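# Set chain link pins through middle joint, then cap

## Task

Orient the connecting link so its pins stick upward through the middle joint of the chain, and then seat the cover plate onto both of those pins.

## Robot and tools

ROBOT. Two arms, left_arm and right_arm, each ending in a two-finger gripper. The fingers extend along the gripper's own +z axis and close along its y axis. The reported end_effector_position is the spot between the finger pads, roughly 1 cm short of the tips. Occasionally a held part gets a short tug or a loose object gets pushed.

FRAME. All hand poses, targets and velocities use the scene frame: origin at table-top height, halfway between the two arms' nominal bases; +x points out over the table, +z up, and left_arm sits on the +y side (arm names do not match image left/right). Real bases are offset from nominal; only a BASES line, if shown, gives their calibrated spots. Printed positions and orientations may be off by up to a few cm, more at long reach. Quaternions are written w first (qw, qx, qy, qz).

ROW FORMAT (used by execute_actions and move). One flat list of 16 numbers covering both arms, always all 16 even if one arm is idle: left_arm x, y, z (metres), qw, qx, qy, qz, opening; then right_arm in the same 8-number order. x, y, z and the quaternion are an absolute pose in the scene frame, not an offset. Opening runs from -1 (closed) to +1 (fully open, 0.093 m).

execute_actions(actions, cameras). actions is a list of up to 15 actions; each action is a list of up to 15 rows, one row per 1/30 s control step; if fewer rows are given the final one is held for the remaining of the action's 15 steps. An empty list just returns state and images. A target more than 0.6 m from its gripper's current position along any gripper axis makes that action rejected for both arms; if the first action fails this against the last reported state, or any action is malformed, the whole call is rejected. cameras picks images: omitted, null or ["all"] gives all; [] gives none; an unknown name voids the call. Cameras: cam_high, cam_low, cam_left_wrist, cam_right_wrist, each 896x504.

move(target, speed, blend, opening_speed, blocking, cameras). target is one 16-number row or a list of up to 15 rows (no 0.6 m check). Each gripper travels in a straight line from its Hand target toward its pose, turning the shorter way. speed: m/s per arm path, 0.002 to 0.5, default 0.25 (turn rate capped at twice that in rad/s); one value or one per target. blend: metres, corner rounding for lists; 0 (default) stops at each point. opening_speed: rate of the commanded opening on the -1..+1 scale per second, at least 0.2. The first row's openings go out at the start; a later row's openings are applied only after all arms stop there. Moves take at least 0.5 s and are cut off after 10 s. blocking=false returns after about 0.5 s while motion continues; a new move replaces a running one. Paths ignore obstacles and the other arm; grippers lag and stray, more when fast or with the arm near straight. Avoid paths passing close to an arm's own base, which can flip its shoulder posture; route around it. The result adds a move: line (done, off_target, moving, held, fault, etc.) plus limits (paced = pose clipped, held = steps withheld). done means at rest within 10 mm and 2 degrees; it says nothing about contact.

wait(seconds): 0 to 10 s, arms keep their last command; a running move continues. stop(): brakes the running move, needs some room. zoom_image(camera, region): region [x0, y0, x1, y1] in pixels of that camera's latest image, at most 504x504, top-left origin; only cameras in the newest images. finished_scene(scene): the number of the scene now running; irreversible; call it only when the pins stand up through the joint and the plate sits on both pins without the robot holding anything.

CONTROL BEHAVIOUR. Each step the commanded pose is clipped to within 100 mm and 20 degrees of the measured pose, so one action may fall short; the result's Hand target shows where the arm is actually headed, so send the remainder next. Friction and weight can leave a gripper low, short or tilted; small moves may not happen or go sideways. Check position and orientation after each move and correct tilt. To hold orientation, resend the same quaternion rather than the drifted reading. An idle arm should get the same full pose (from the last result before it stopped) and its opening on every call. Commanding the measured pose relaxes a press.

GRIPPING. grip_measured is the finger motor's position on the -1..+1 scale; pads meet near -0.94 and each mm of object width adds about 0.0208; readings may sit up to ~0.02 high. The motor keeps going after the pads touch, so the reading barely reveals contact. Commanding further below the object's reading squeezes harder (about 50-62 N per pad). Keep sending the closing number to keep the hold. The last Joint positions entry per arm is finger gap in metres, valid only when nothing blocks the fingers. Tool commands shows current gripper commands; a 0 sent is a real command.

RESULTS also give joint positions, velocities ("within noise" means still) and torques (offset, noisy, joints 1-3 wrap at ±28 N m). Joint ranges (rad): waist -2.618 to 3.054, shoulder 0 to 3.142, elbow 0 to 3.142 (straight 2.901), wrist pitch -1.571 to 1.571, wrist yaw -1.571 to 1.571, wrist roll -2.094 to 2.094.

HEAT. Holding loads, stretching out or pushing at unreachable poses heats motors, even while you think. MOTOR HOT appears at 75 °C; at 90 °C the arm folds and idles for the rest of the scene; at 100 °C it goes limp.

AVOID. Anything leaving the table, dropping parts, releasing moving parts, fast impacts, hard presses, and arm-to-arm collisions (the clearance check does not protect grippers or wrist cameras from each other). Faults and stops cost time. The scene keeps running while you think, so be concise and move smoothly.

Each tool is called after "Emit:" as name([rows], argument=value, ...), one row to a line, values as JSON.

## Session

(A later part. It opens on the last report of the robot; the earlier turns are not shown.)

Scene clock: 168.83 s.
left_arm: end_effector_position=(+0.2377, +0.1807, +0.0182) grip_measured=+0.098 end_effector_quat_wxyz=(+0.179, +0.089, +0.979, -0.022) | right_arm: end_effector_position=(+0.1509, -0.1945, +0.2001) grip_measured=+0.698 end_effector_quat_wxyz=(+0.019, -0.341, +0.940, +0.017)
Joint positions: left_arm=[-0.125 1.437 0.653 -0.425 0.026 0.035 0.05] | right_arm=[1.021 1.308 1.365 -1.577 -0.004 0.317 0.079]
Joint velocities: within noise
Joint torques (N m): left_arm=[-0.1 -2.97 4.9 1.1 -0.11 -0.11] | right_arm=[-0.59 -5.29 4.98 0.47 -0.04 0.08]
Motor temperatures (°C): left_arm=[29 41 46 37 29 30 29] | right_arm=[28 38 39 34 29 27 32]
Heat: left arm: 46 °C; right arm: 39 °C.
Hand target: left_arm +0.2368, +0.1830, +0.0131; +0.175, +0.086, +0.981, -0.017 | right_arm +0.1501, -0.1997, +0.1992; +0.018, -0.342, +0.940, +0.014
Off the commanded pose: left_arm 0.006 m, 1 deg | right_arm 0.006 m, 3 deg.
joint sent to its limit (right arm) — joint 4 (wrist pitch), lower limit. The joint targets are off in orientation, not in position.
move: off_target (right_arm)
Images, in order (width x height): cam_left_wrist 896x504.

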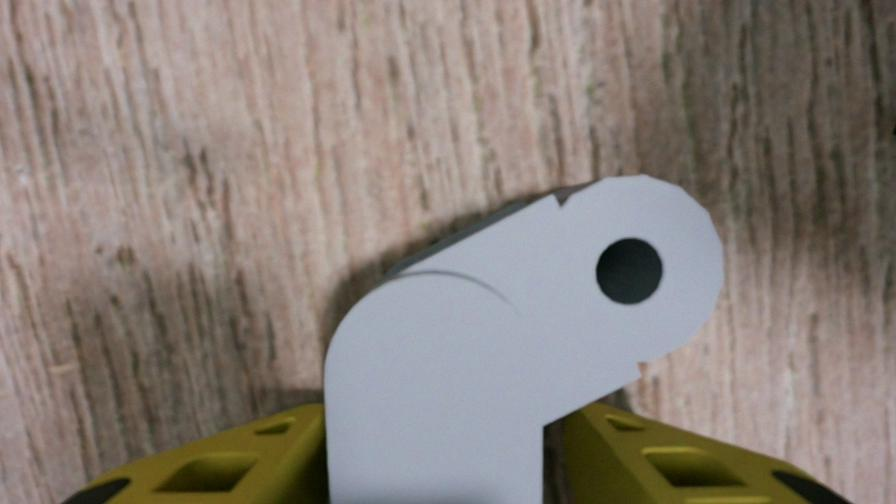

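Emit:
move(target=[0.237,0.183,0.014,0.175,0.0854,0.98,-0.0168,-0.8,0.15,-0.2,0.2,0.0,-0.342,0.94,0.0,0.7], speed=0.1, opening_speed=0.6, cameras=["cam_left_wrist"])

Emit:
move([
  [0.23,0.18,0.08,0.177,0.09,0.98,-0.0175,-0.8,0.15,-0.2,0.2,0.0,-0.342,0.94,0.0,0.7],
  [0.20,0.15,0.07,0.1689,0.3364,0.9244,-0.0614,-0.8,0.15,-0.2,0.2,0.0,-0.342,0.94,0.0,0.7],
], speed=0.15)

Scene clock: 171.17 s.
left_arm: end_effector_position=(+0.2383, +0.1824, +0.0183) grip_measured=-0.464 end_effector_quat_wxyz=(+0.180, +0.088, +0.979, -0.017) | right_arm: end_effector_position=(+0.1509, -0.1945, +0.2001) grip_measured=+0.698 end_effector_quat_wxyz=(+0.019, -0.341, +0.940, +0.017)
Joint positions: left_arm=[-0.125 1.437 0.653 -0.424 0.015 0.035 0.023] | right_arm=[1.021 1.308 1.365 -1.577 -0.004 0.317 0.079]
Joint velocities: within noise
Joint torques (N m): left_arm=[-0.12 -3.19 5.09 1.08 -0.03 -0.1] | right_arm=[-0.59 -5.3 4.98 0.47 -0.04 0.08]
Motor temperatures (°C): left_arm=[29 40 46 37 29 30 29] | right_arm=[28 38 39 34 29 27 32]
Heat: left arm: 46 °C; right arm: 39 °C.
Hand target: left_arm +0.2369, +0.1830, +0.0141; +0.175, +0.086, +0.981, -0.017 | right_arm +0.1501, -0.1997, +0.1992; +0.018, -0.342, +0.940, +0.014
Off the commanded pose: left_arm 0.005 m, 1 deg | right_arm 0.006 m, 3 deg.
joint sent to its limit (right arm) — joint 4 (wrist pitch), lower limit. The joint targets are off in orientation, not in position.
move: off_target (right_arm)
Images, in order (width x height): cam_left_wrist 896x504.

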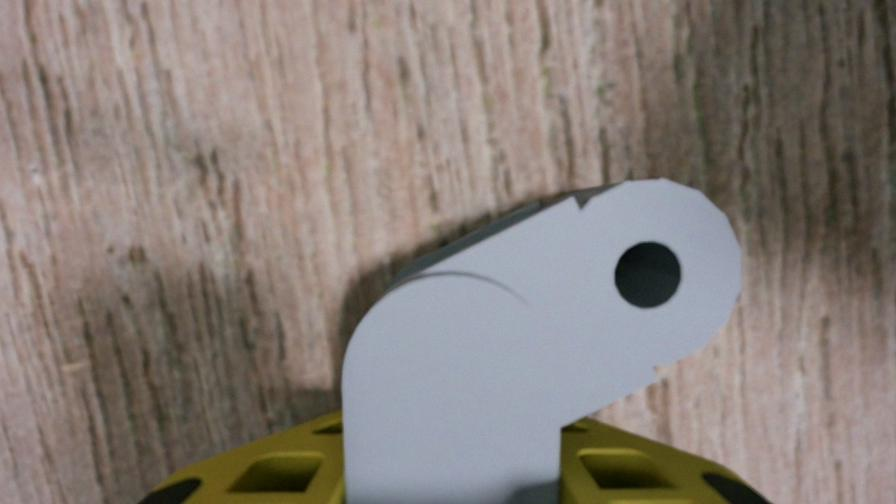

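Scene clock: 174.07 s.
left_arm: end_effector_position=(+0.1982, +0.1554, +0.0621) grip_measured=-0.464 end_effector_quat_wxyz=(+0.150, +0.326, +0.932, -0.054) | right_arm: end_effector_position=(+0.1509, -0.1945, +0.2001) grip_measured=+0.698 end_effector_quat_wxyz=(+0.019, -0.341, +0.940, +0.017)
Joint positions: left_arm=[-0.163 1.277 0.743 -0.753 0.152 0.471 0.023] | right_arm=[1.021 1.308 1.365 -1.577 -0.004 0.317 0.079]
Joint velocities: within noise
Joint torques (N m): left_arm=[-0.61 -5.81 6.02 0.89 0.3 0.08] | right_arm=[-0.57 -5.3 4.98 0.47 -0.05 0.07]
Motor temperatures (°C): left_arm=[29 40 46 37 29 30 29] | right_arm=[28 38 39 34 29 27 32]
Heat: left arm: 46 °C; right arm: 39 °C.
Hand target: left_arm +0.2000, +0.1501, +0.0699; +0.169, +0.336, +0.924, -0.061 | right_arm +0.1501, -0.1997, +0.1992; +0.018, -0.342, +0.940, +0.014
Off the commanded pose: left_arm 0.010 m, 3 deg | right_arm 0.006 m, 3 deg.
joint sent to its limit (right arm) — joint 4 (wrist pitch), lower limit. The joint targets are off in orientation, not in position.
move: off_target (left_arm, right_arm)

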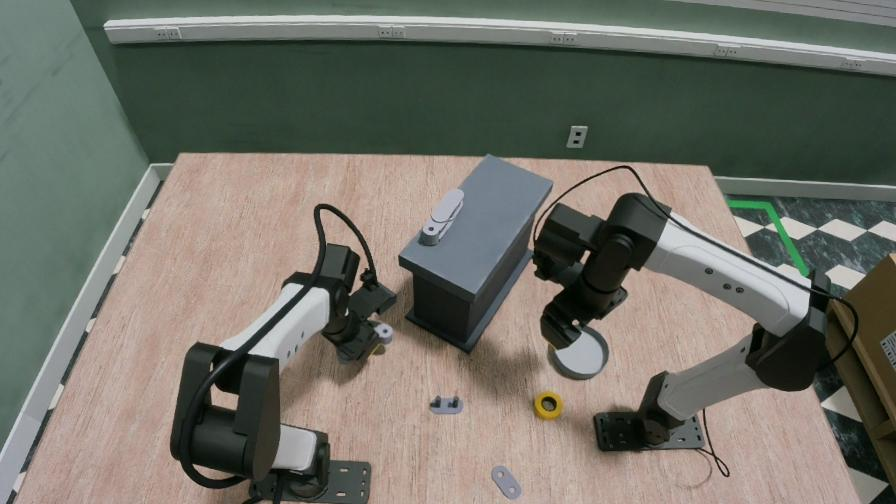

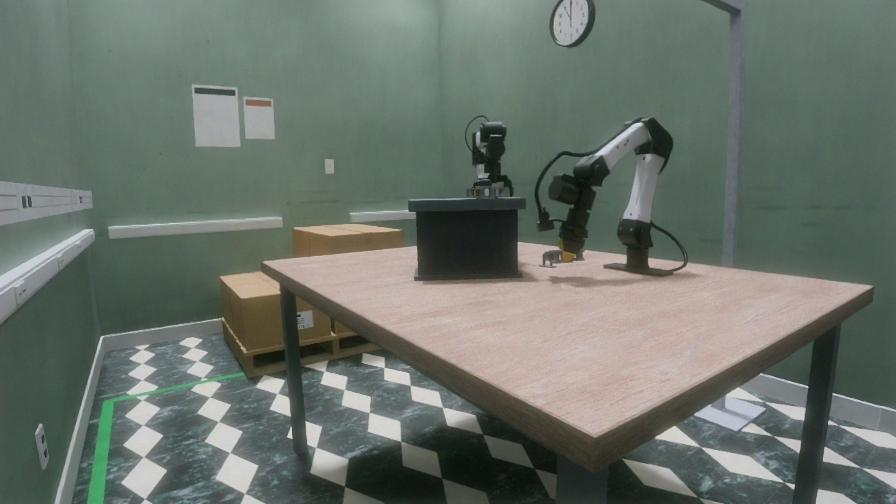

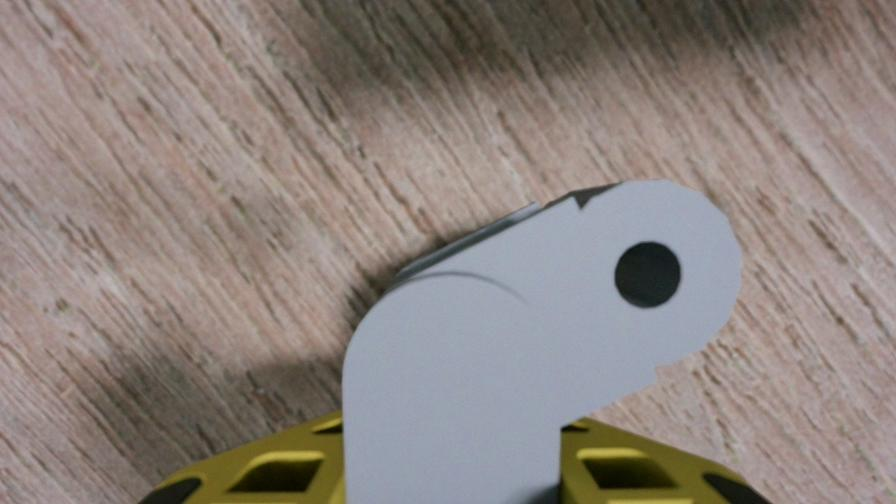

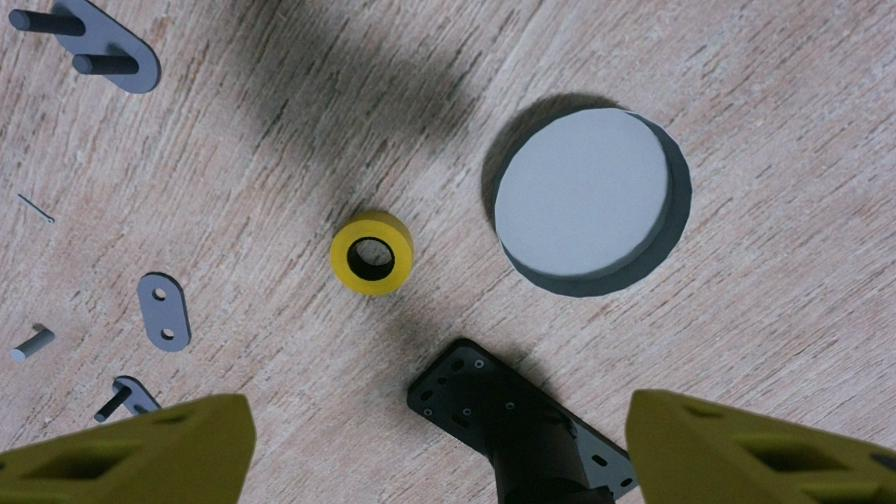

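Emit:
move([
  [0.17,0.12,0.095,0.1891,0.343,0.9174,-0.0707,-0.8,0.15,-0.2,0.2,0.0,-0.342,0.94,0.0,0.7],
  [0.10,0.07,0.095,0.1891,0.343,0.9174,-0.0707,-0.8,0.15,-0.2,0.2,0.0,-0.342,0.94,0.0,0.7],
], speed=0.15)

Scene clock: 178.77 s.
left_arm: end_effector_position=(+0.0961, +0.0724, +0.0896) grip_measured=-0.464 end_effector_quat_wxyz=(+0.172, +0.350, +0.918, -0.068) | right_arm: end_effector_position=(+0.1509, -0.1945, +0.2001) grip_measured=+0.698 end_effector_quat_wxyz=(+0.019, -0.341, +0.940, +0.017)
Joint positions: left_arm=[-0.843 0.962 0.664 -0.903 -0.044 -0.124 0.023] | right_arm=[1.021 1.308 1.365 -1.577 -0.004 0.317 0.079]
Joint velocities: within noise
Joint torques (N m): left_arm=[-0.65 -2.37 6.58 1.15 -0.17 -0.22] | right_arm=[-0.59 -5.3 4.98 0.47 -0.04 0.07]
Motor temperatures (°C): left_arm=[29 40 46 37 29 30 29] | right_arm=[28 37 39 33 29 27 32]
Heat: left arm: 46 °C; right arm: 39 °C.
Hand target: left_arm +0.0999, +0.0700, +0.0951; +0.189, +0.343, +0.917, -0.071 | right_arm +0.1501, -0.1997, +0.1992; +0.018, -0.342, +0.940, +0.014
Off the commanded pose: left_arm 0.007 m, 2 deg | right_arm 0.006 m, 3 deg.
joint sent to its limit (right arm) — joint 4 (wrist pitch), lower limit. The joint targets are off in orientation, not in position.
move: off_target (right_arm)

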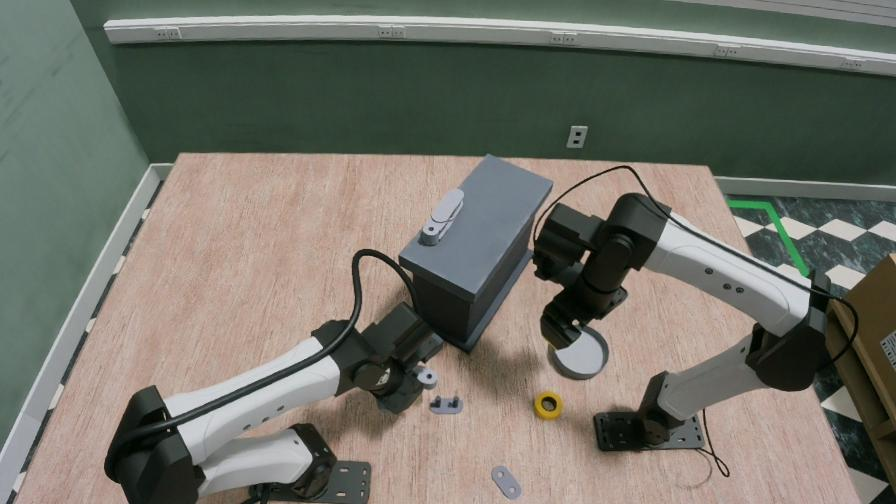

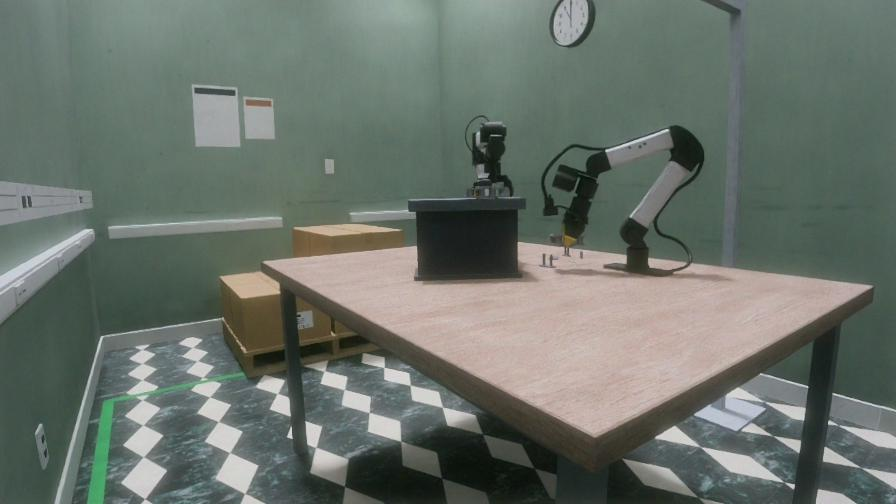

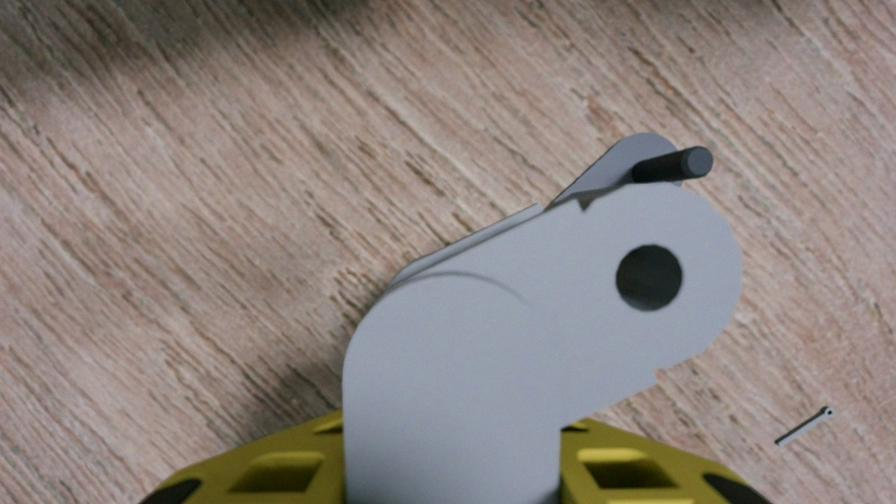

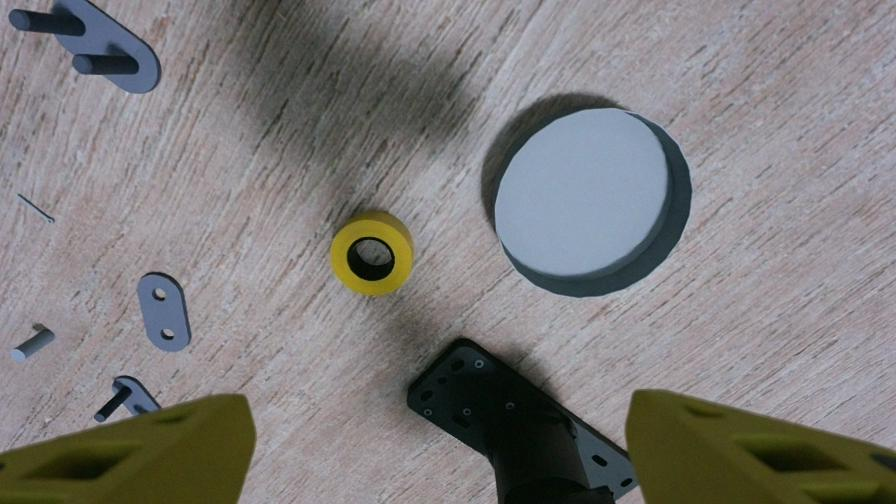

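Emit:
move(target=[0.0875,0.054,0.075,0.1868,0.343,0.9178,-0.07,-0.8,0.15,-0.2,0.2,0.0,-0.342,0.94,0.0,0.7], speed=0.1, cameras=["cam_high","cam_left_wrist"])

Scene clock: 181.03 s.
left_arm: end_effector_position=(+0.0800, +0.0620, +0.0715) grip_measured=-0.464 end_effector_quat_wxyz=(+0.166, +0.351, +0.919, -0.064) | right_arm: end_effector_position=(+0.1509, -0.1945, +0.2001) grip_measured=+0.698 end_effector_quat_wxyz=(+0.019, -0.341, +0.940, +0.017)
Joint positions: left_arm=[-0.973 0.984 0.607 -0.848 -0.09 -0.246 0.023] | right_arm=[1.021 1.308 1.365 -1.577 -0.004 0.317 0.079]
Joint velocities: within noise
Joint torques (N m): left_arm=[-0.66 -0.77 6.39 1.37 -0.25 -0.25] | right_arm=[-0.58 -5.3 5 0.47 -0.04 0.08]
Motor temperatures (°C): left_arm=[29 40 46 37 29 30 29] | right_arm=[28 37 39 33 29 27 32]
Heat: left arm: 46 °C; right arm: 39 °C.
Hand target: left_arm +0.0870, +0.0544, +0.0755; +0.186, +0.343, +0.918, -0.070 | right_arm +0.1501, -0.1997, +0.1992; +0.018, -0.342, +0.940, +0.014
Off the commanded pose: left_arm 0.012 m, 3 deg | right_arm 0.006 m, 3 deg.
joint sent to its limit (right arm) — joint 4 (wrist pitch), lower limit. The joint targets are off in orientation, not in position.
move: off_target (left_arm, right_arm)
Images, in order (width x height): cam_high 896x504, cam_left_wrist 896x504.

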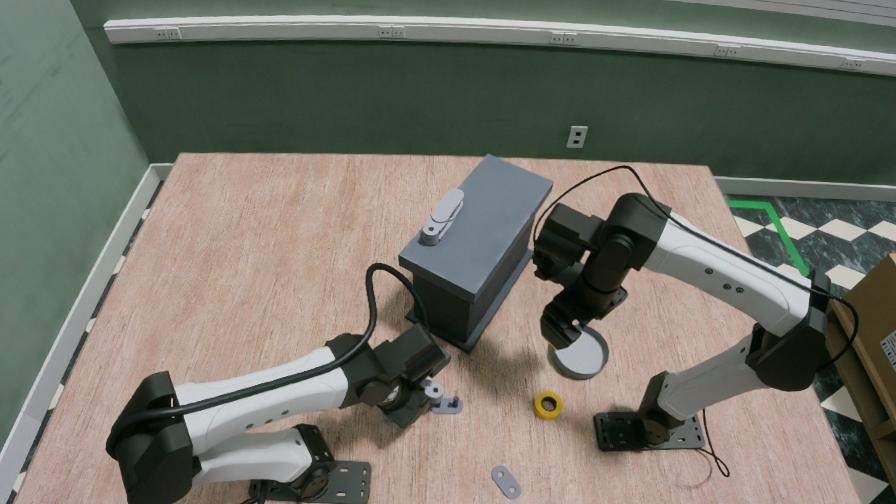

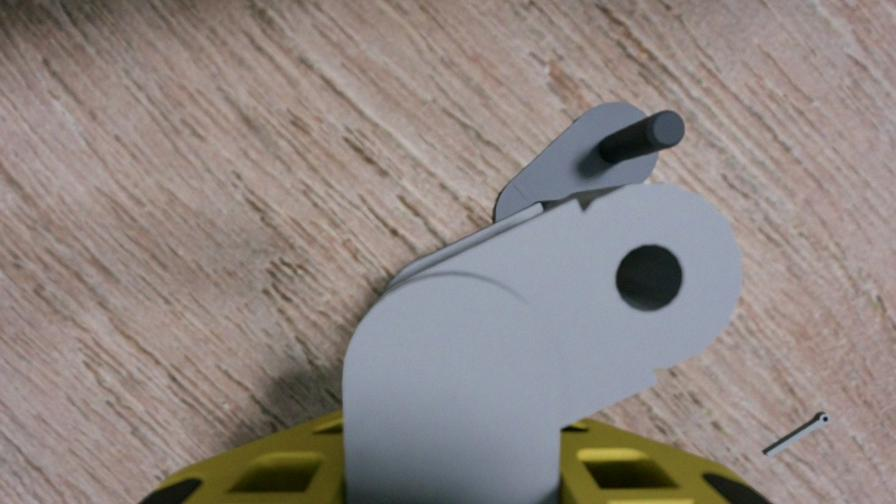

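Emit:
move([
  [0.093,0.047,0.078,0.190,0.343,0.9175,-0.072,-0.8,0.15,-0.2,0.2,0.0,-0.342,0.94,0.0,0.7],
], speed=0.1, cameras=["cam_left_wrist"])

Scene clock: 183.07 s.
left_arm: end_effector_position=(+0.0813, +0.0601, +0.0669) grip_measured=-0.464 end_effector_quat_wxyz=(+0.160, +0.351, +0.921, -0.059) | right_arm: end_effector_position=(+0.1509, -0.1945, +0.2001) grip_measured=+0.698 end_effector_quat_wxyz=(+0.019, -0.341, +0.940, +0.017)
Joint positions: left_arm=[-0.973 1.016 0.607 -0.832 -0.09 -0.246 0.023] | right_arm=[1.021 1.308 1.365 -1.577 -0.004 0.317 0.079]
Joint velocities: within noise
Joint torques (N m): left_arm=[-0.35 -1.09 8.36 1.37 -0.26 -0.15] | right_arm=[-0.59 -5.31 4.98 0.47 -0.04 0.07]
Motor temperatures (°C): left_arm=[29 40 46 37 29 30 29] | right_arm=[28 37 38 33 29 27 32]
Heat: left arm: 46 °C; right arm: 38 °C.
Hand target: left_arm +0.0921, +0.0478, +0.0789; +0.190, +0.343, +0.917, -0.072 | right_arm +0.1501, -0.1997, +0.1992; +0.018, -0.342, +0.940, +0.014
Off the commanded pose: left_arm 0.021 m, 4 deg | right_arm 0.006 m, 3 deg.
joint sent to its limit (right arm) — joint 4 (wrist pitch), lower limit. The joint targets are off in orientation, not in position.
move: off_target (left_arm, right_arm)
Images, in order (width x height): cam_left_wrist 896x504.

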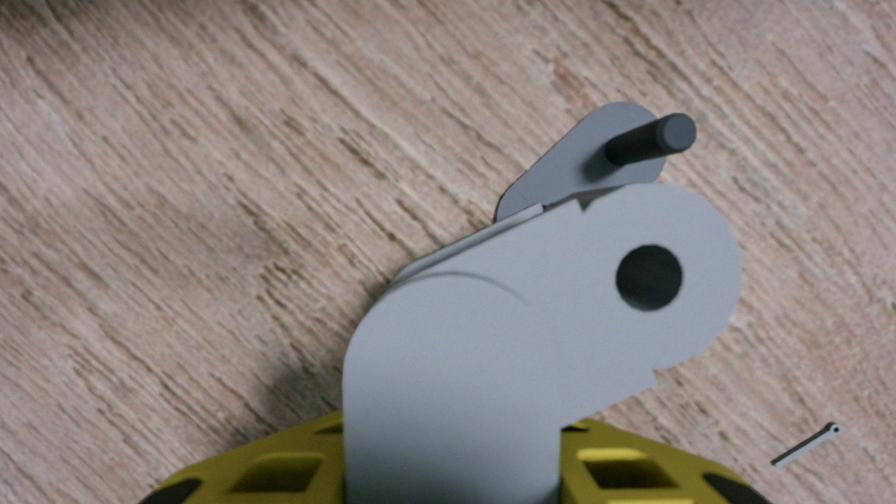

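Emit:
move([
  [0.11,0.045,0.11,0.190,0.343,0.9175,-0.072,-0.8,0.15,-0.2,0.2,0.0,-0.342,0.94,0.0,0.7],
  [0.087,0.056,0.072,0.190,0.343,0.9175,-0.072,-0.8,0.15,-0.2,0.2,0.0,-0.342,0.94,0.0,0.7],
], speed=0.1, cameras=["cam_left_wrist"])

Scene clock: 186.13 s.
left_arm: end_effector_position=(+0.0790, +0.0648, +0.0645) grip_measured=-0.464 end_effector_quat_wxyz=(+0.160, +0.352, +0.920, -0.059) | right_arm: end_effector_position=(+0.1509, -0.1945, +0.2001) grip_measured=+0.698 end_effector_quat_wxyz=(+0.019, -0.341, +0.940, +0.017)
Joint positions: left_arm=[-0.969 0.989 0.586 -0.835 -0.089 -0.242 0.023] | right_arm=[1.021 1.308 1.365 -1.577 -0.004 0.317 0.079]
Joint velocities: within noise
Joint torques (N m): left_arm=[-0.64 -2.69 6.43 1.29 -0.26 -0.19] | right_arm=[-0.57 -5.3 4.98 0.47 -0.04 0.08]
Motor temperatures (°C): left_arm=[29 40 47 37 29 30 30] | right_arm=[28 37 38 33 29 27 32]
Heat: left arm: 47 °C; right arm: 38 °C.
Hand target: left_arm +0.0865, +0.0565, +0.0727; +0.189, +0.343, +0.917, -0.072 | right_arm +0.1501, -0.1997, +0.1992; +0.018, -0.342, +0.940, +0.014
Off the commanded pose: left_arm 0.014 m, 4 deg | right_arm 0.006 m, 3 deg.
joint sent to its limit (right arm) — joint 4 (wrist pitch), lower limit. The joint targets are off in orientation, not in position.
move: off_target (left_arm, right_arm)
Images, in order (width x height): cam_left_wrist 896x504.

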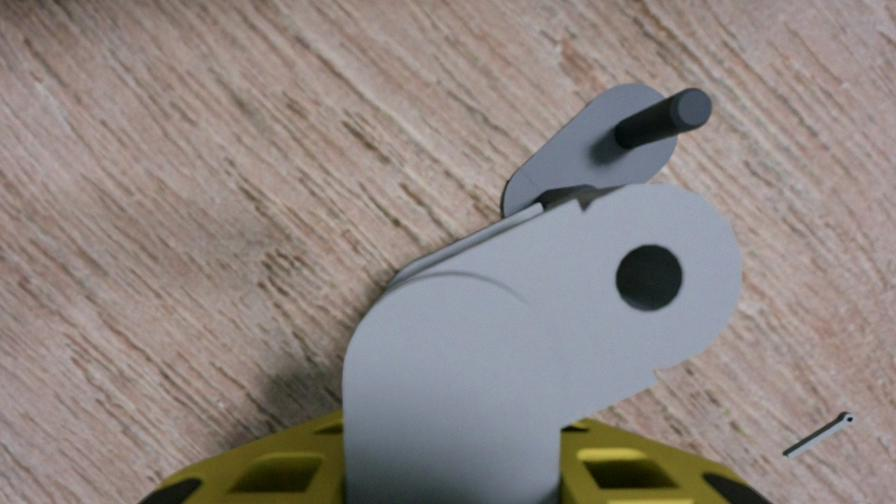

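Emit:
move([
  [0.105,0.035,0.105,0.195,0.343,0.9165,-0.076,-0.8,0.15,-0.2,0.2,0.0,-0.342,0.94,0.0,0.7],
  [0.092,0.048,0.078,0.195,0.343,0.9165,-0.076,-0.8,0.15,-0.2,0.2,0.0,-0.342,0.94,0.0,0.7],
], speed=0.1, cameras=["cam_left_wrist"])

Scene clock: 188.10 s.
left_arm: end_effector_position=(+0.0837, +0.0576, +0.0689) grip_measured=-0.464 end_effector_quat_wxyz=(+0.163, +0.351, +0.920, -0.062) | right_arm: end_effector_position=(+0.1509, -0.1945, +0.2001) grip_measured=+0.698 end_effector_quat_wxyz=(+0.019, -0.341, +0.940, +0.017)
Joint positions: left_arm=[-0.969 1.021 0.615 -0.824 -0.089 -0.242 0.023] | right_arm=[1.021 1.308 1.365 -1.577 -0.004 0.317 0.079]
Joint velocities: within noise
Joint torques (N m): left_arm=[-0.69 -3.15 6.64 1.37 -0.25 -0.19] | right_arm=[-0.58 -5.3 4.97 0.47 -0.04 0.08]
Motor temperatures (°C): left_arm=[29 40 47 37 29 30 30] | right_arm=[28 37 38 33 29 27 32]
Heat: left arm: 47 °C; right arm: 38 °C.
Hand target: left_arm +0.0915, +0.0485, +0.0786; +0.194, +0.343, +0.916, -0.076 | right_arm +0.1501, -0.1997, +0.1992; +0.018, -0.342, +0.940, +0.014
Off the commanded pose: left_arm 0.016 m, 4 deg | right_arm 0.006 m, 3 deg.
joint sent to its limit (right arm) — joint 4 (wrist pitch), lower limit. The joint targets are off in orientation, not in position.
move: off_target (left_arm, right_arm)
Images, in order (width x height): cam_left_wrist 896x504.

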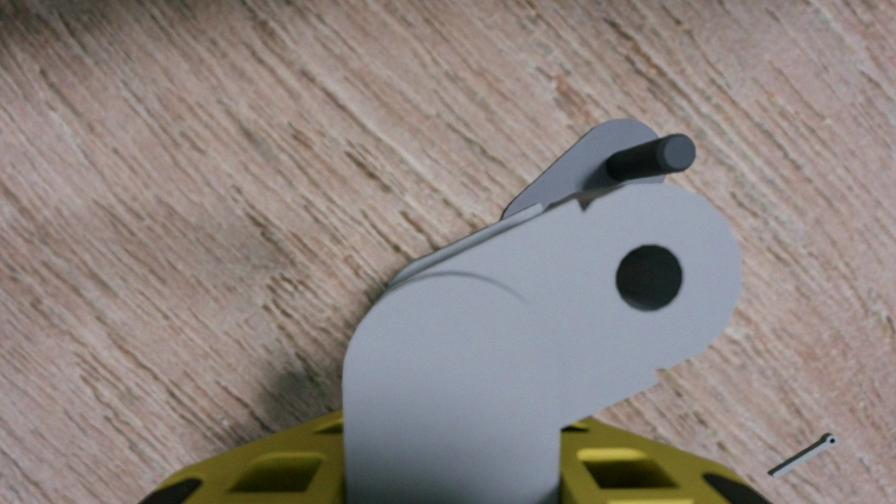

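Emit:
move(target=[0.092,0.048,0.067,0.199,0.343,0.9155,-0.078,-0.8,0.15,-0.2,0.2,0.0,-0.342,0.94,0.0,0.7], speed=0.04, cameras=["cam_left_wrist"])

Scene clock: 190.13 s.
left_arm: end_effector_position=(+0.0842, +0.0572, +0.0591) grip_measured=-0.464 end_effector_quat_wxyz=(+0.168, +0.351, +0.919, -0.065) | right_arm: end_effector_position=(+0.1509, -0.1945, +0.2001) grip_measured=+0.698 end_effector_quat_wxyz=(+0.019, -0.341, +0.940, +0.017)
Joint positions: left_arm=[-0.969 1.021 0.571 -0.769 -0.09 -0.242 0.023] | right_arm=[1.021 1.308 1.365 -1.577 -0.004 0.317 0.079]
Joint velocities: within noise
Joint torques (N m): left_arm=[-0.79 -3.17 6.28 1.39 -0.25 -0.19] | right_arm=[-0.59 -5.3 5 0.47 -0.04 0.07]
Motor temperatures (°C): left_arm=[29 40 47 37 29 30 30] | right_arm=[28 37 38 33 29 27 32]
Heat: left arm: 47 °C; right arm: 38 °C.
Hand target: left_arm +0.0915, +0.0485, +0.0678; +0.198, +0.343, +0.915, -0.078 | right_arm +0.1501, -0.1997, +0.1992; +0.018, -0.342, +0.940, +0.014
Off the commanded pose: left_arm 0.014 m, 4 deg | right_arm 0.006 m, 3 deg.
joint sent to its limit (right arm) — joint 4 (wrist pitch), lower limit. The joint targets are off in orientation, not in position.
move: off_target (left_arm, right_arm)
Images, in order (width x height): cam_left_wrist 896x504.

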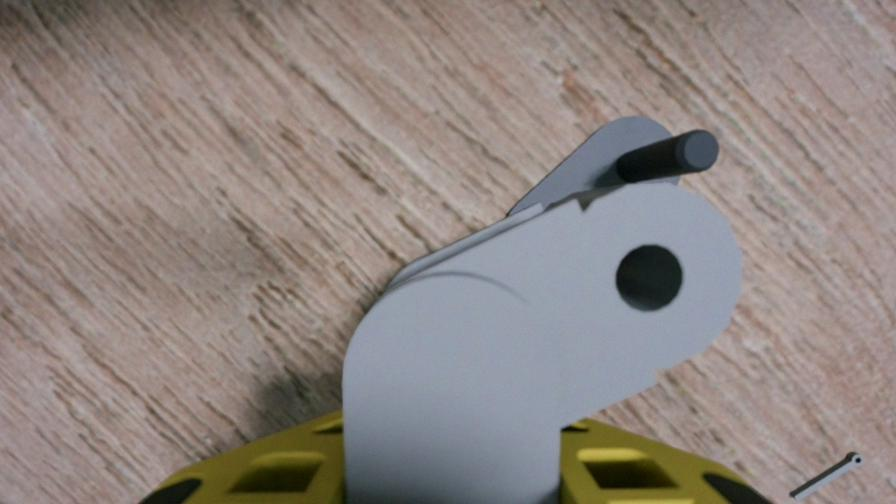

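Emit:
zoom_image(camera="cam_left_wrist", region=[560, 90, 760, 330])

Scaled by 2.100 from the camera's 896x504 image, which has a finer 1280x720 frame.

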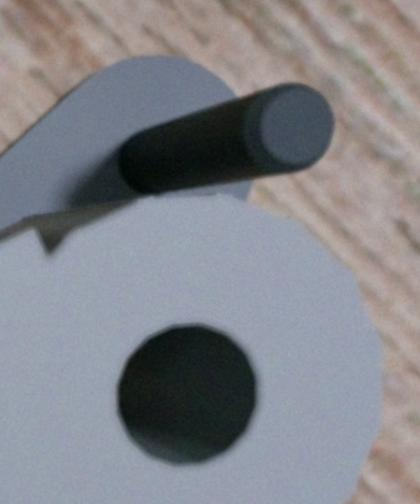

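Emit:
move(target=[0.0905,0.048,0.060,0.199,0.343,0.9155,-0.078,-0.8,0.15,-0.2,0.2,0.0,-0.342,0.94,0.0,0.7], speed=0.03, cameras=["cam_left_wrist","cam_high"])

Emit:
zoom_image(camera="cam_left_wrist", region=[560, 90, 760, 330])

Emit:
zoom_image(camera="cam_high", region=[400, 350, 490, 430])

Scene clock: 193.30 s.
left_arm: end_effector_position=(+0.0828, +0.0566, +0.0531) grip_measured=-0.464 end_effector_quat_wxyz=(+0.170, +0.351, +0.918, -0.066) | right_arm: end_effector_position=(+0.1509, -0.1945, +0.2001) grip_measured=+0.698 end_effector_quat_wxyz=(+0.019, -0.341, +0.940, +0.017)
Joint positions: left_arm=[-0.978 1.021 0.545 -0.738 -0.093 -0.248 0.023] | right_arm=[1.021 1.308 1.365 -1.577 -0.004 0.317 0.079]
Joint velocities: within noise
Joint torques (N m): left_arm=[-0.68 -2.78 6.19 1.38 -0.26 -0.19] | right_arm=[-0.58 -5.29 5 0.47 -0.04 0.07]
Motor temperatures (°C): left_arm=[29 40 47 38 29 30 30] | right_arm=[28 37 38 33 29 27 32]
Heat: left arm: 47 °C; right arm: 38 °C.
Hand target: left_arm +0.0900, +0.0485, +0.0606; +0.198, +0.343, +0.915, -0.078 | right_arm +0.1501, -0.1997, +0.1992; +0.018, -0.342, +0.940, +0.014
Off the commanded pose: left_arm 0.013 m, 4 deg | right_arm 0.006 m, 3 deg.
joint sent to its limit (right arm) — joint 4 (wrist pitch), lower limit. The joint targets are off in orientation, not in position.
move: off_target (left_arm, right_arm)
Images, in order (width x height): cam_high 896x504, cam_left_wrist 896x504.

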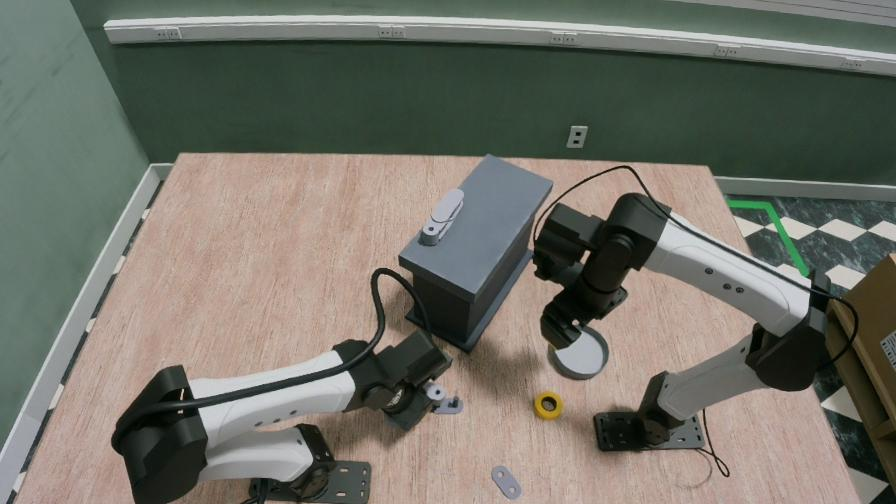

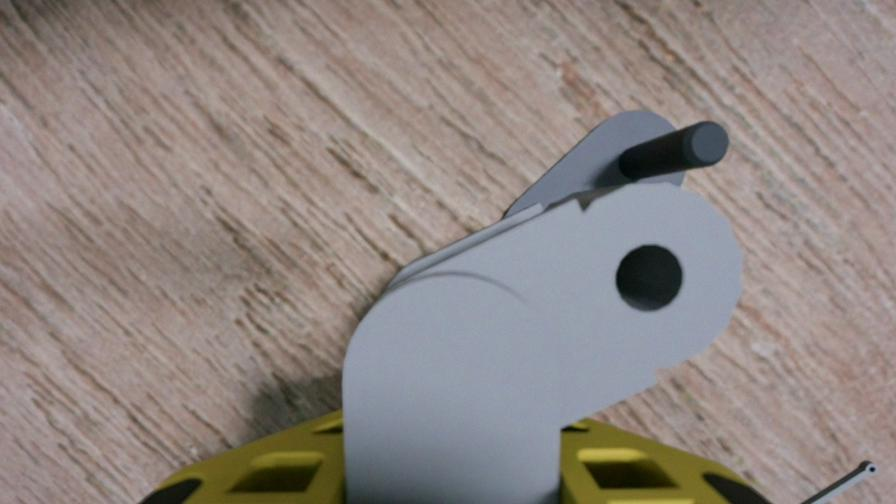

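Scaled by 2.100 from the camera's 896x504 image, which has a finer 1280x720 frame.

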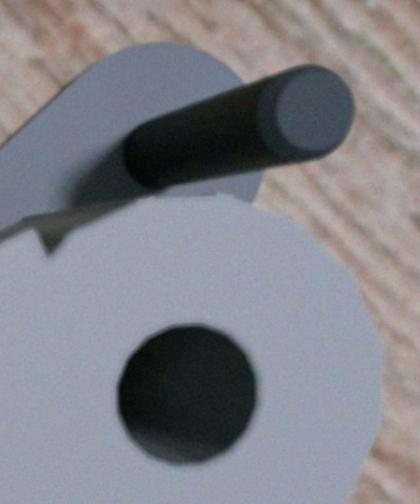

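Scaled by 5.600 from the camera's 896x504 image, which has a finer 1280x720 frame.

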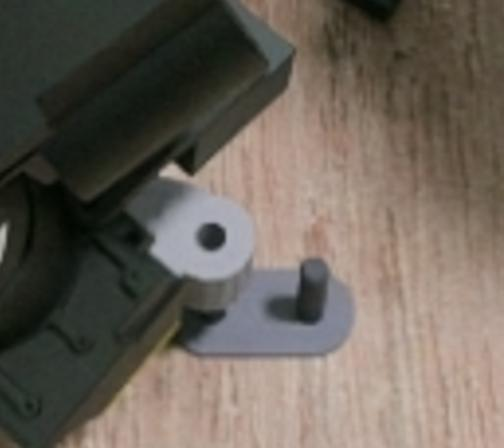

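Emit:
move(target=[0.0905,0.0485,0.053,0.199,0.343,0.9155,-0.078,-0.8,0.15,-0.2,0.2,0.0,-0.342,0.94,0.0,0.7], speed=0.03, cameras=["cam_left_wrist"])

Emit:
zoom_image(camera="cam_left_wrist", region=[560, 90, 760, 330])

Scene clock: 194.80 s.
left_arm: end_effector_position=(+0.0828, +0.0566, +0.0472) grip_measured=-0.464 end_effector_quat_wxyz=(+0.173, +0.351, +0.918, -0.068) | right_arm: end_effector_position=(+0.1509, -0.1945, +0.2001) grip_measured=+0.698 end_effector_quat_wxyz=(+0.019, -0.341, +0.940, +0.017)
Joint positions: left_arm=[-0.978 1.021 0.518 -0.705 -0.093 -0.248 0.023] | right_arm=[1.021 1.308 1.365 -1.577 -0.004 0.317 0.079]
Joint velocities: within noise
Joint torques (N m): left_arm=[-0.55 -2.13 6.23 1.37 -0.26 -0.18] | right_arm=[-0.57 -5.3 4.98 0.47 -0.04 0.07]
Motor temperatures (°C): left_arm=[29 39 47 38 29 30 30] | right_arm=[28 37 38 33 29 27 32]
Heat: left arm: 47 °C; right arm: 38 °C.
Hand target: left_arm +0.0900, +0.0490, +0.0535; +0.198, +0.343, +0.915, -0.078 | right_arm +0.1501, -0.1997, +0.1992; +0.018, -0.342, +0.940, +0.014
Off the commanded pose: left_arm 0.013 m, 3 deg | right_arm 0.006 m, 3 deg.
joint sent to its limit (right arm) — joint 4 (wrist pitch), lower limit. The joint targets are off in orientation, not in position.
move: off_target (left_arm, right_arm)
Images, in order (width x height): cam_left_wrist 896x504.

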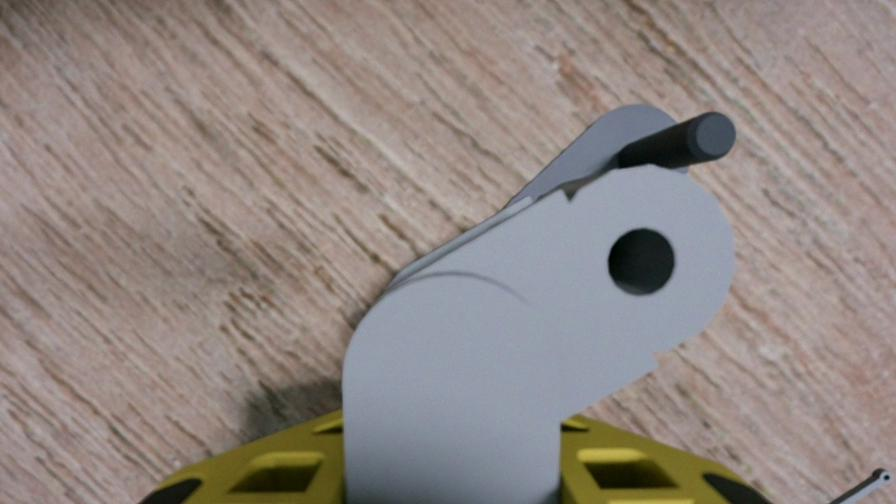

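Scaled by 2.100 from the camera's 896x504 image, which has a finer 1280x720 frame.

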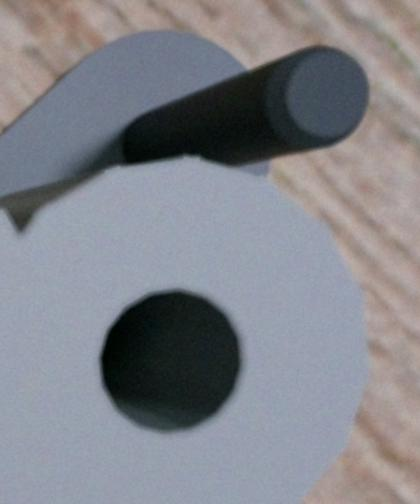

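Emit:
move(target=[0.0915,0.048,0.045,0.199,0.343,0.9155,-0.078,-0.8,0.15,-0.2,0.2,0.0,-0.342,0.94,0.0,0.7], speed=0.03, cameras=["cam_left_wrist","cam_high"])

Emit:
zoom_image(camera="cam_left_wrist", region=[560, 90, 760, 330])

Emit:
zoom_image(camera="cam_high", region=[400, 350, 490, 430])

Scene clock: 196.90 s.
left_arm: end_effector_position=(+0.0832, +0.0561, +0.0412) grip_measured=-0.464 end_effector_quat_wxyz=(+0.176, +0.350, +0.917, -0.070) | right_arm: end_effector_position=(+0.1509, -0.1945, +0.2001) grip_measured=+0.698 end_effector_quat_wxyz=(+0.019, -0.341, +0.940, +0.017)
Joint positions: left_arm=[-0.978 1.025 0.492 -0.666 -0.093 -0.248 0.023] | right_arm=[1.021 1.308 1.365 -1.577 -0.004 0.317 0.079]
Joint velocities: within noise
Joint torques (N m): left_arm=[-0.29 -1.07 6.2 1.44 -0.25 -0.14] | right_arm=[-0.58 -5.3 4.98 0.47 -0.04 0.08]
Motor temperatures (°C): left_arm=[29 39 47 38 29 30 30] | right_arm=[28 37 38 33 29 27 32]
Heat: left arm: 47 °C; right arm: 38 °C.
Hand target: left_arm +0.0910, +0.0485, +0.0458; +0.199, +0.343, +0.915, -0.078 | right_arm +0.1501, -0.1997, +0.1992; +0.018, -0.342, +0.940, +0.014
Off the commanded pose: left_arm 0.012 m, 3 deg | right_arm 0.006 m, 3 deg.
joint sent to its limit (right arm) — joint 4 (wrist pitch), lower limit. The joint targets are off in orientation, not in position.
move: off_target (left_arm, right_arm)
Images, in order (width x height): cam_high 896x504, cam_left_wrist 896x504.

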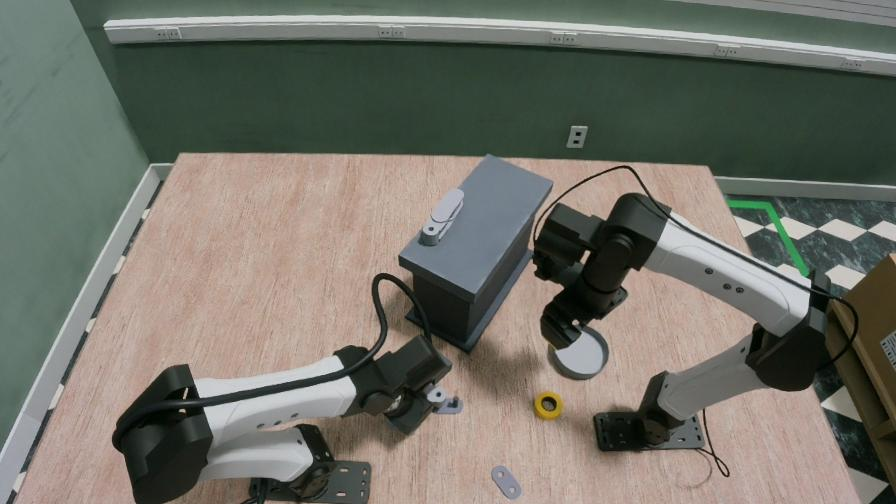

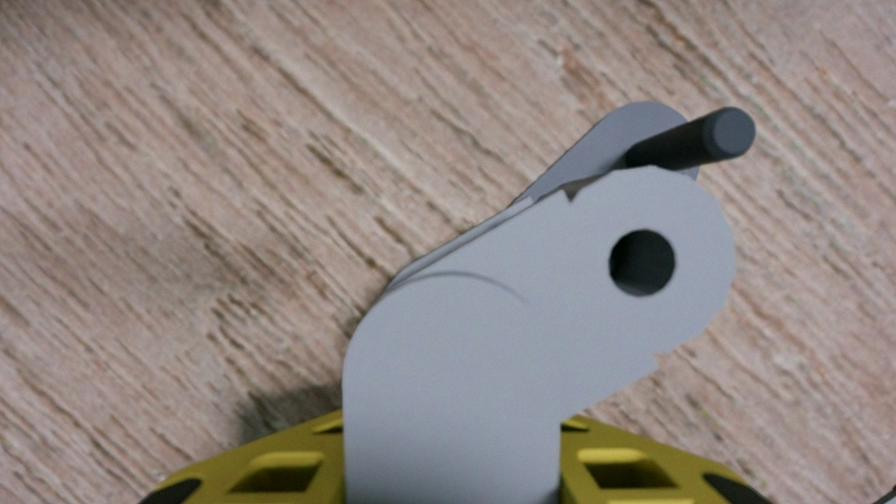

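Scaled by 2.100 from the camera's 896x504 image, which has a finer 1280x720 frame.

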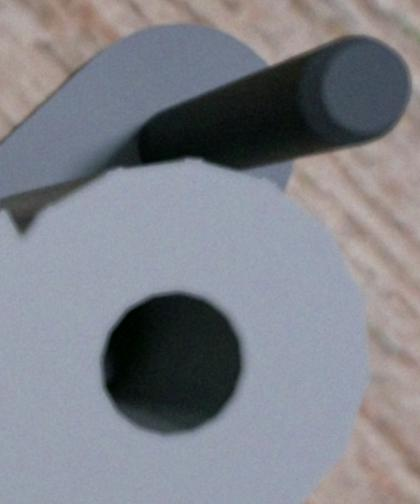

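Scaled by 5.600 from the camera's 896x504 image, which has a finer 1280x720 frame.

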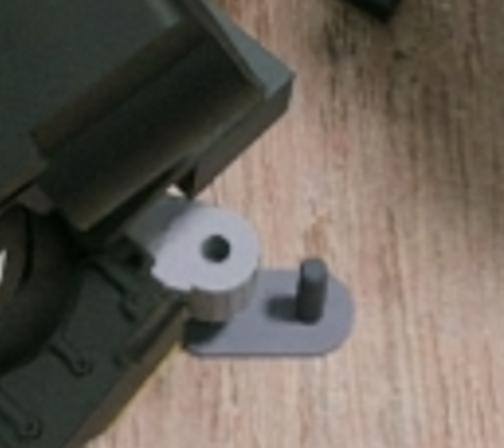

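Emit:
move([
  [0.0915,0.048,0.035,0.190,0.343,0.917,-0.074,-0.8,0.15,-0.2,0.2,0.0,-0.342,0.94,0.0,0.7],
  [0.0915,0.048,0.026,0.185,0.343,0.9185,-0.072,-0.8,0.15,-0.2,0.2,0.0,-0.342,0.94,0.0,0.7],
], speed=0.03, cameras=["cam_left_wrist","cam_high"])

Emit:
zoom_image(camera="cam_left_wrist", region=[560, 90, 760, 330])

Emit:
zoom_image(camera="cam_high", region=[400, 350, 490, 430])

Scene clock: 199.33 s.
left_arm: end_effector_position=(+0.0834, +0.0558, +0.0229) grip_measured=-0.464 end_effector_quat_wxyz=(+0.165, +0.352, +0.919, -0.062) | right_arm: end_effector_position=(+0.1509, -0.1945, +0.2001) grip_measured=+0.698 end_effector_quat_wxyz=(+0.019, -0.341, +0.940, +0.017)
Joint positions: left_arm=[-0.978 1.093 0.456 -0.591 -0.093 -0.248 0.023] | right_arm=[1.021 1.308 1.365 -1.577 -0.004 0.317 0.079]
Joint velocities: within noise
Joint torques (N m): left_arm=[0.25 -1.33 5.96 1.37 -0.17 -0.13] | right_arm=[-0.59 -5.29 5 0.47 -0.04 0.08]
Motor temperatures (°C): left_arm=[29 39 47 38 29 30 30] | right_arm=[28 37 38 33 29 27 32]
Heat: left arm: 47 °C; right arm: 38 °C.
Hand target: left_arm +0.0911, +0.0486, +0.0267; +0.185, +0.343, +0.918, -0.072 | right_arm +0.1501, -0.1997, +0.1992; +0.018, -0.342, +0.940, +0.014
Off the commanded pose: left_arm 0.012 m, 3 deg | right_arm 0.006 m, 3 deg.
joint sent to its limit (right arm) — joint 4 (wrist pitch), lower limit. The joint targets are off in orientation, not in position.
move: off_target (left_arm, right_arm)
Images, in order (width x height): cam_high 896x504, cam_left_wrist 896x504.

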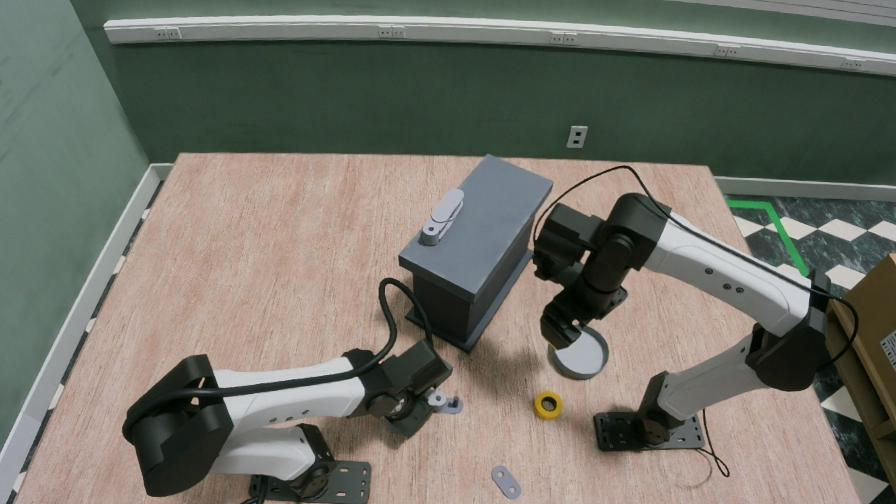

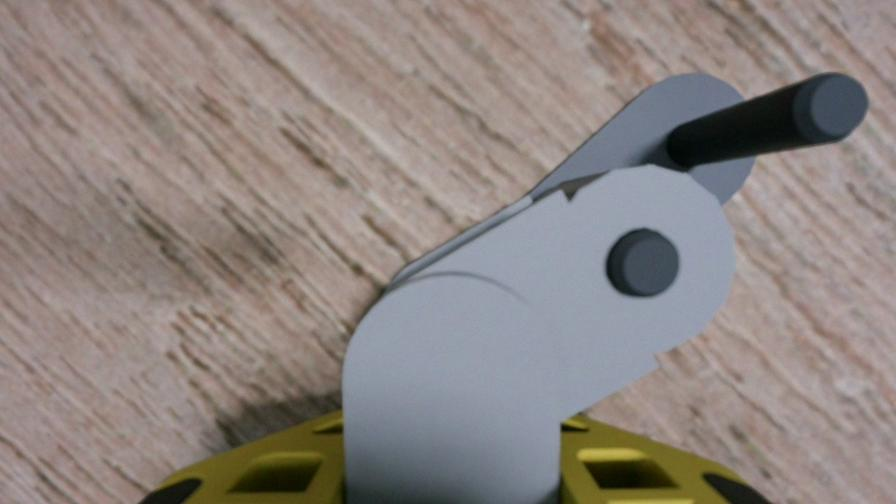

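Scaled by 2.100 from the camera's 896x504 image, which has a finer 1280x720 frame.

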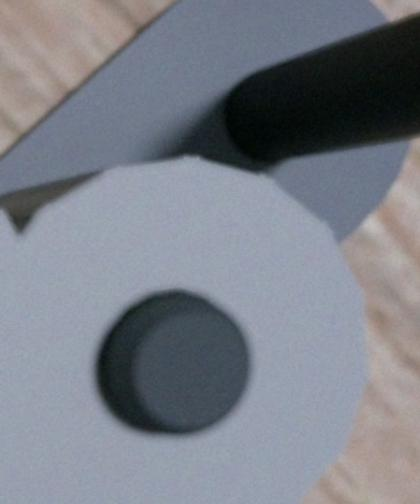

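Scaled by 5.600 from the camera's 896x504 image, which has a finer 1280x720 frame.

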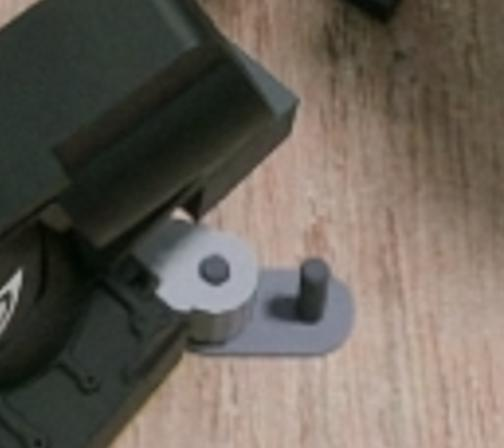

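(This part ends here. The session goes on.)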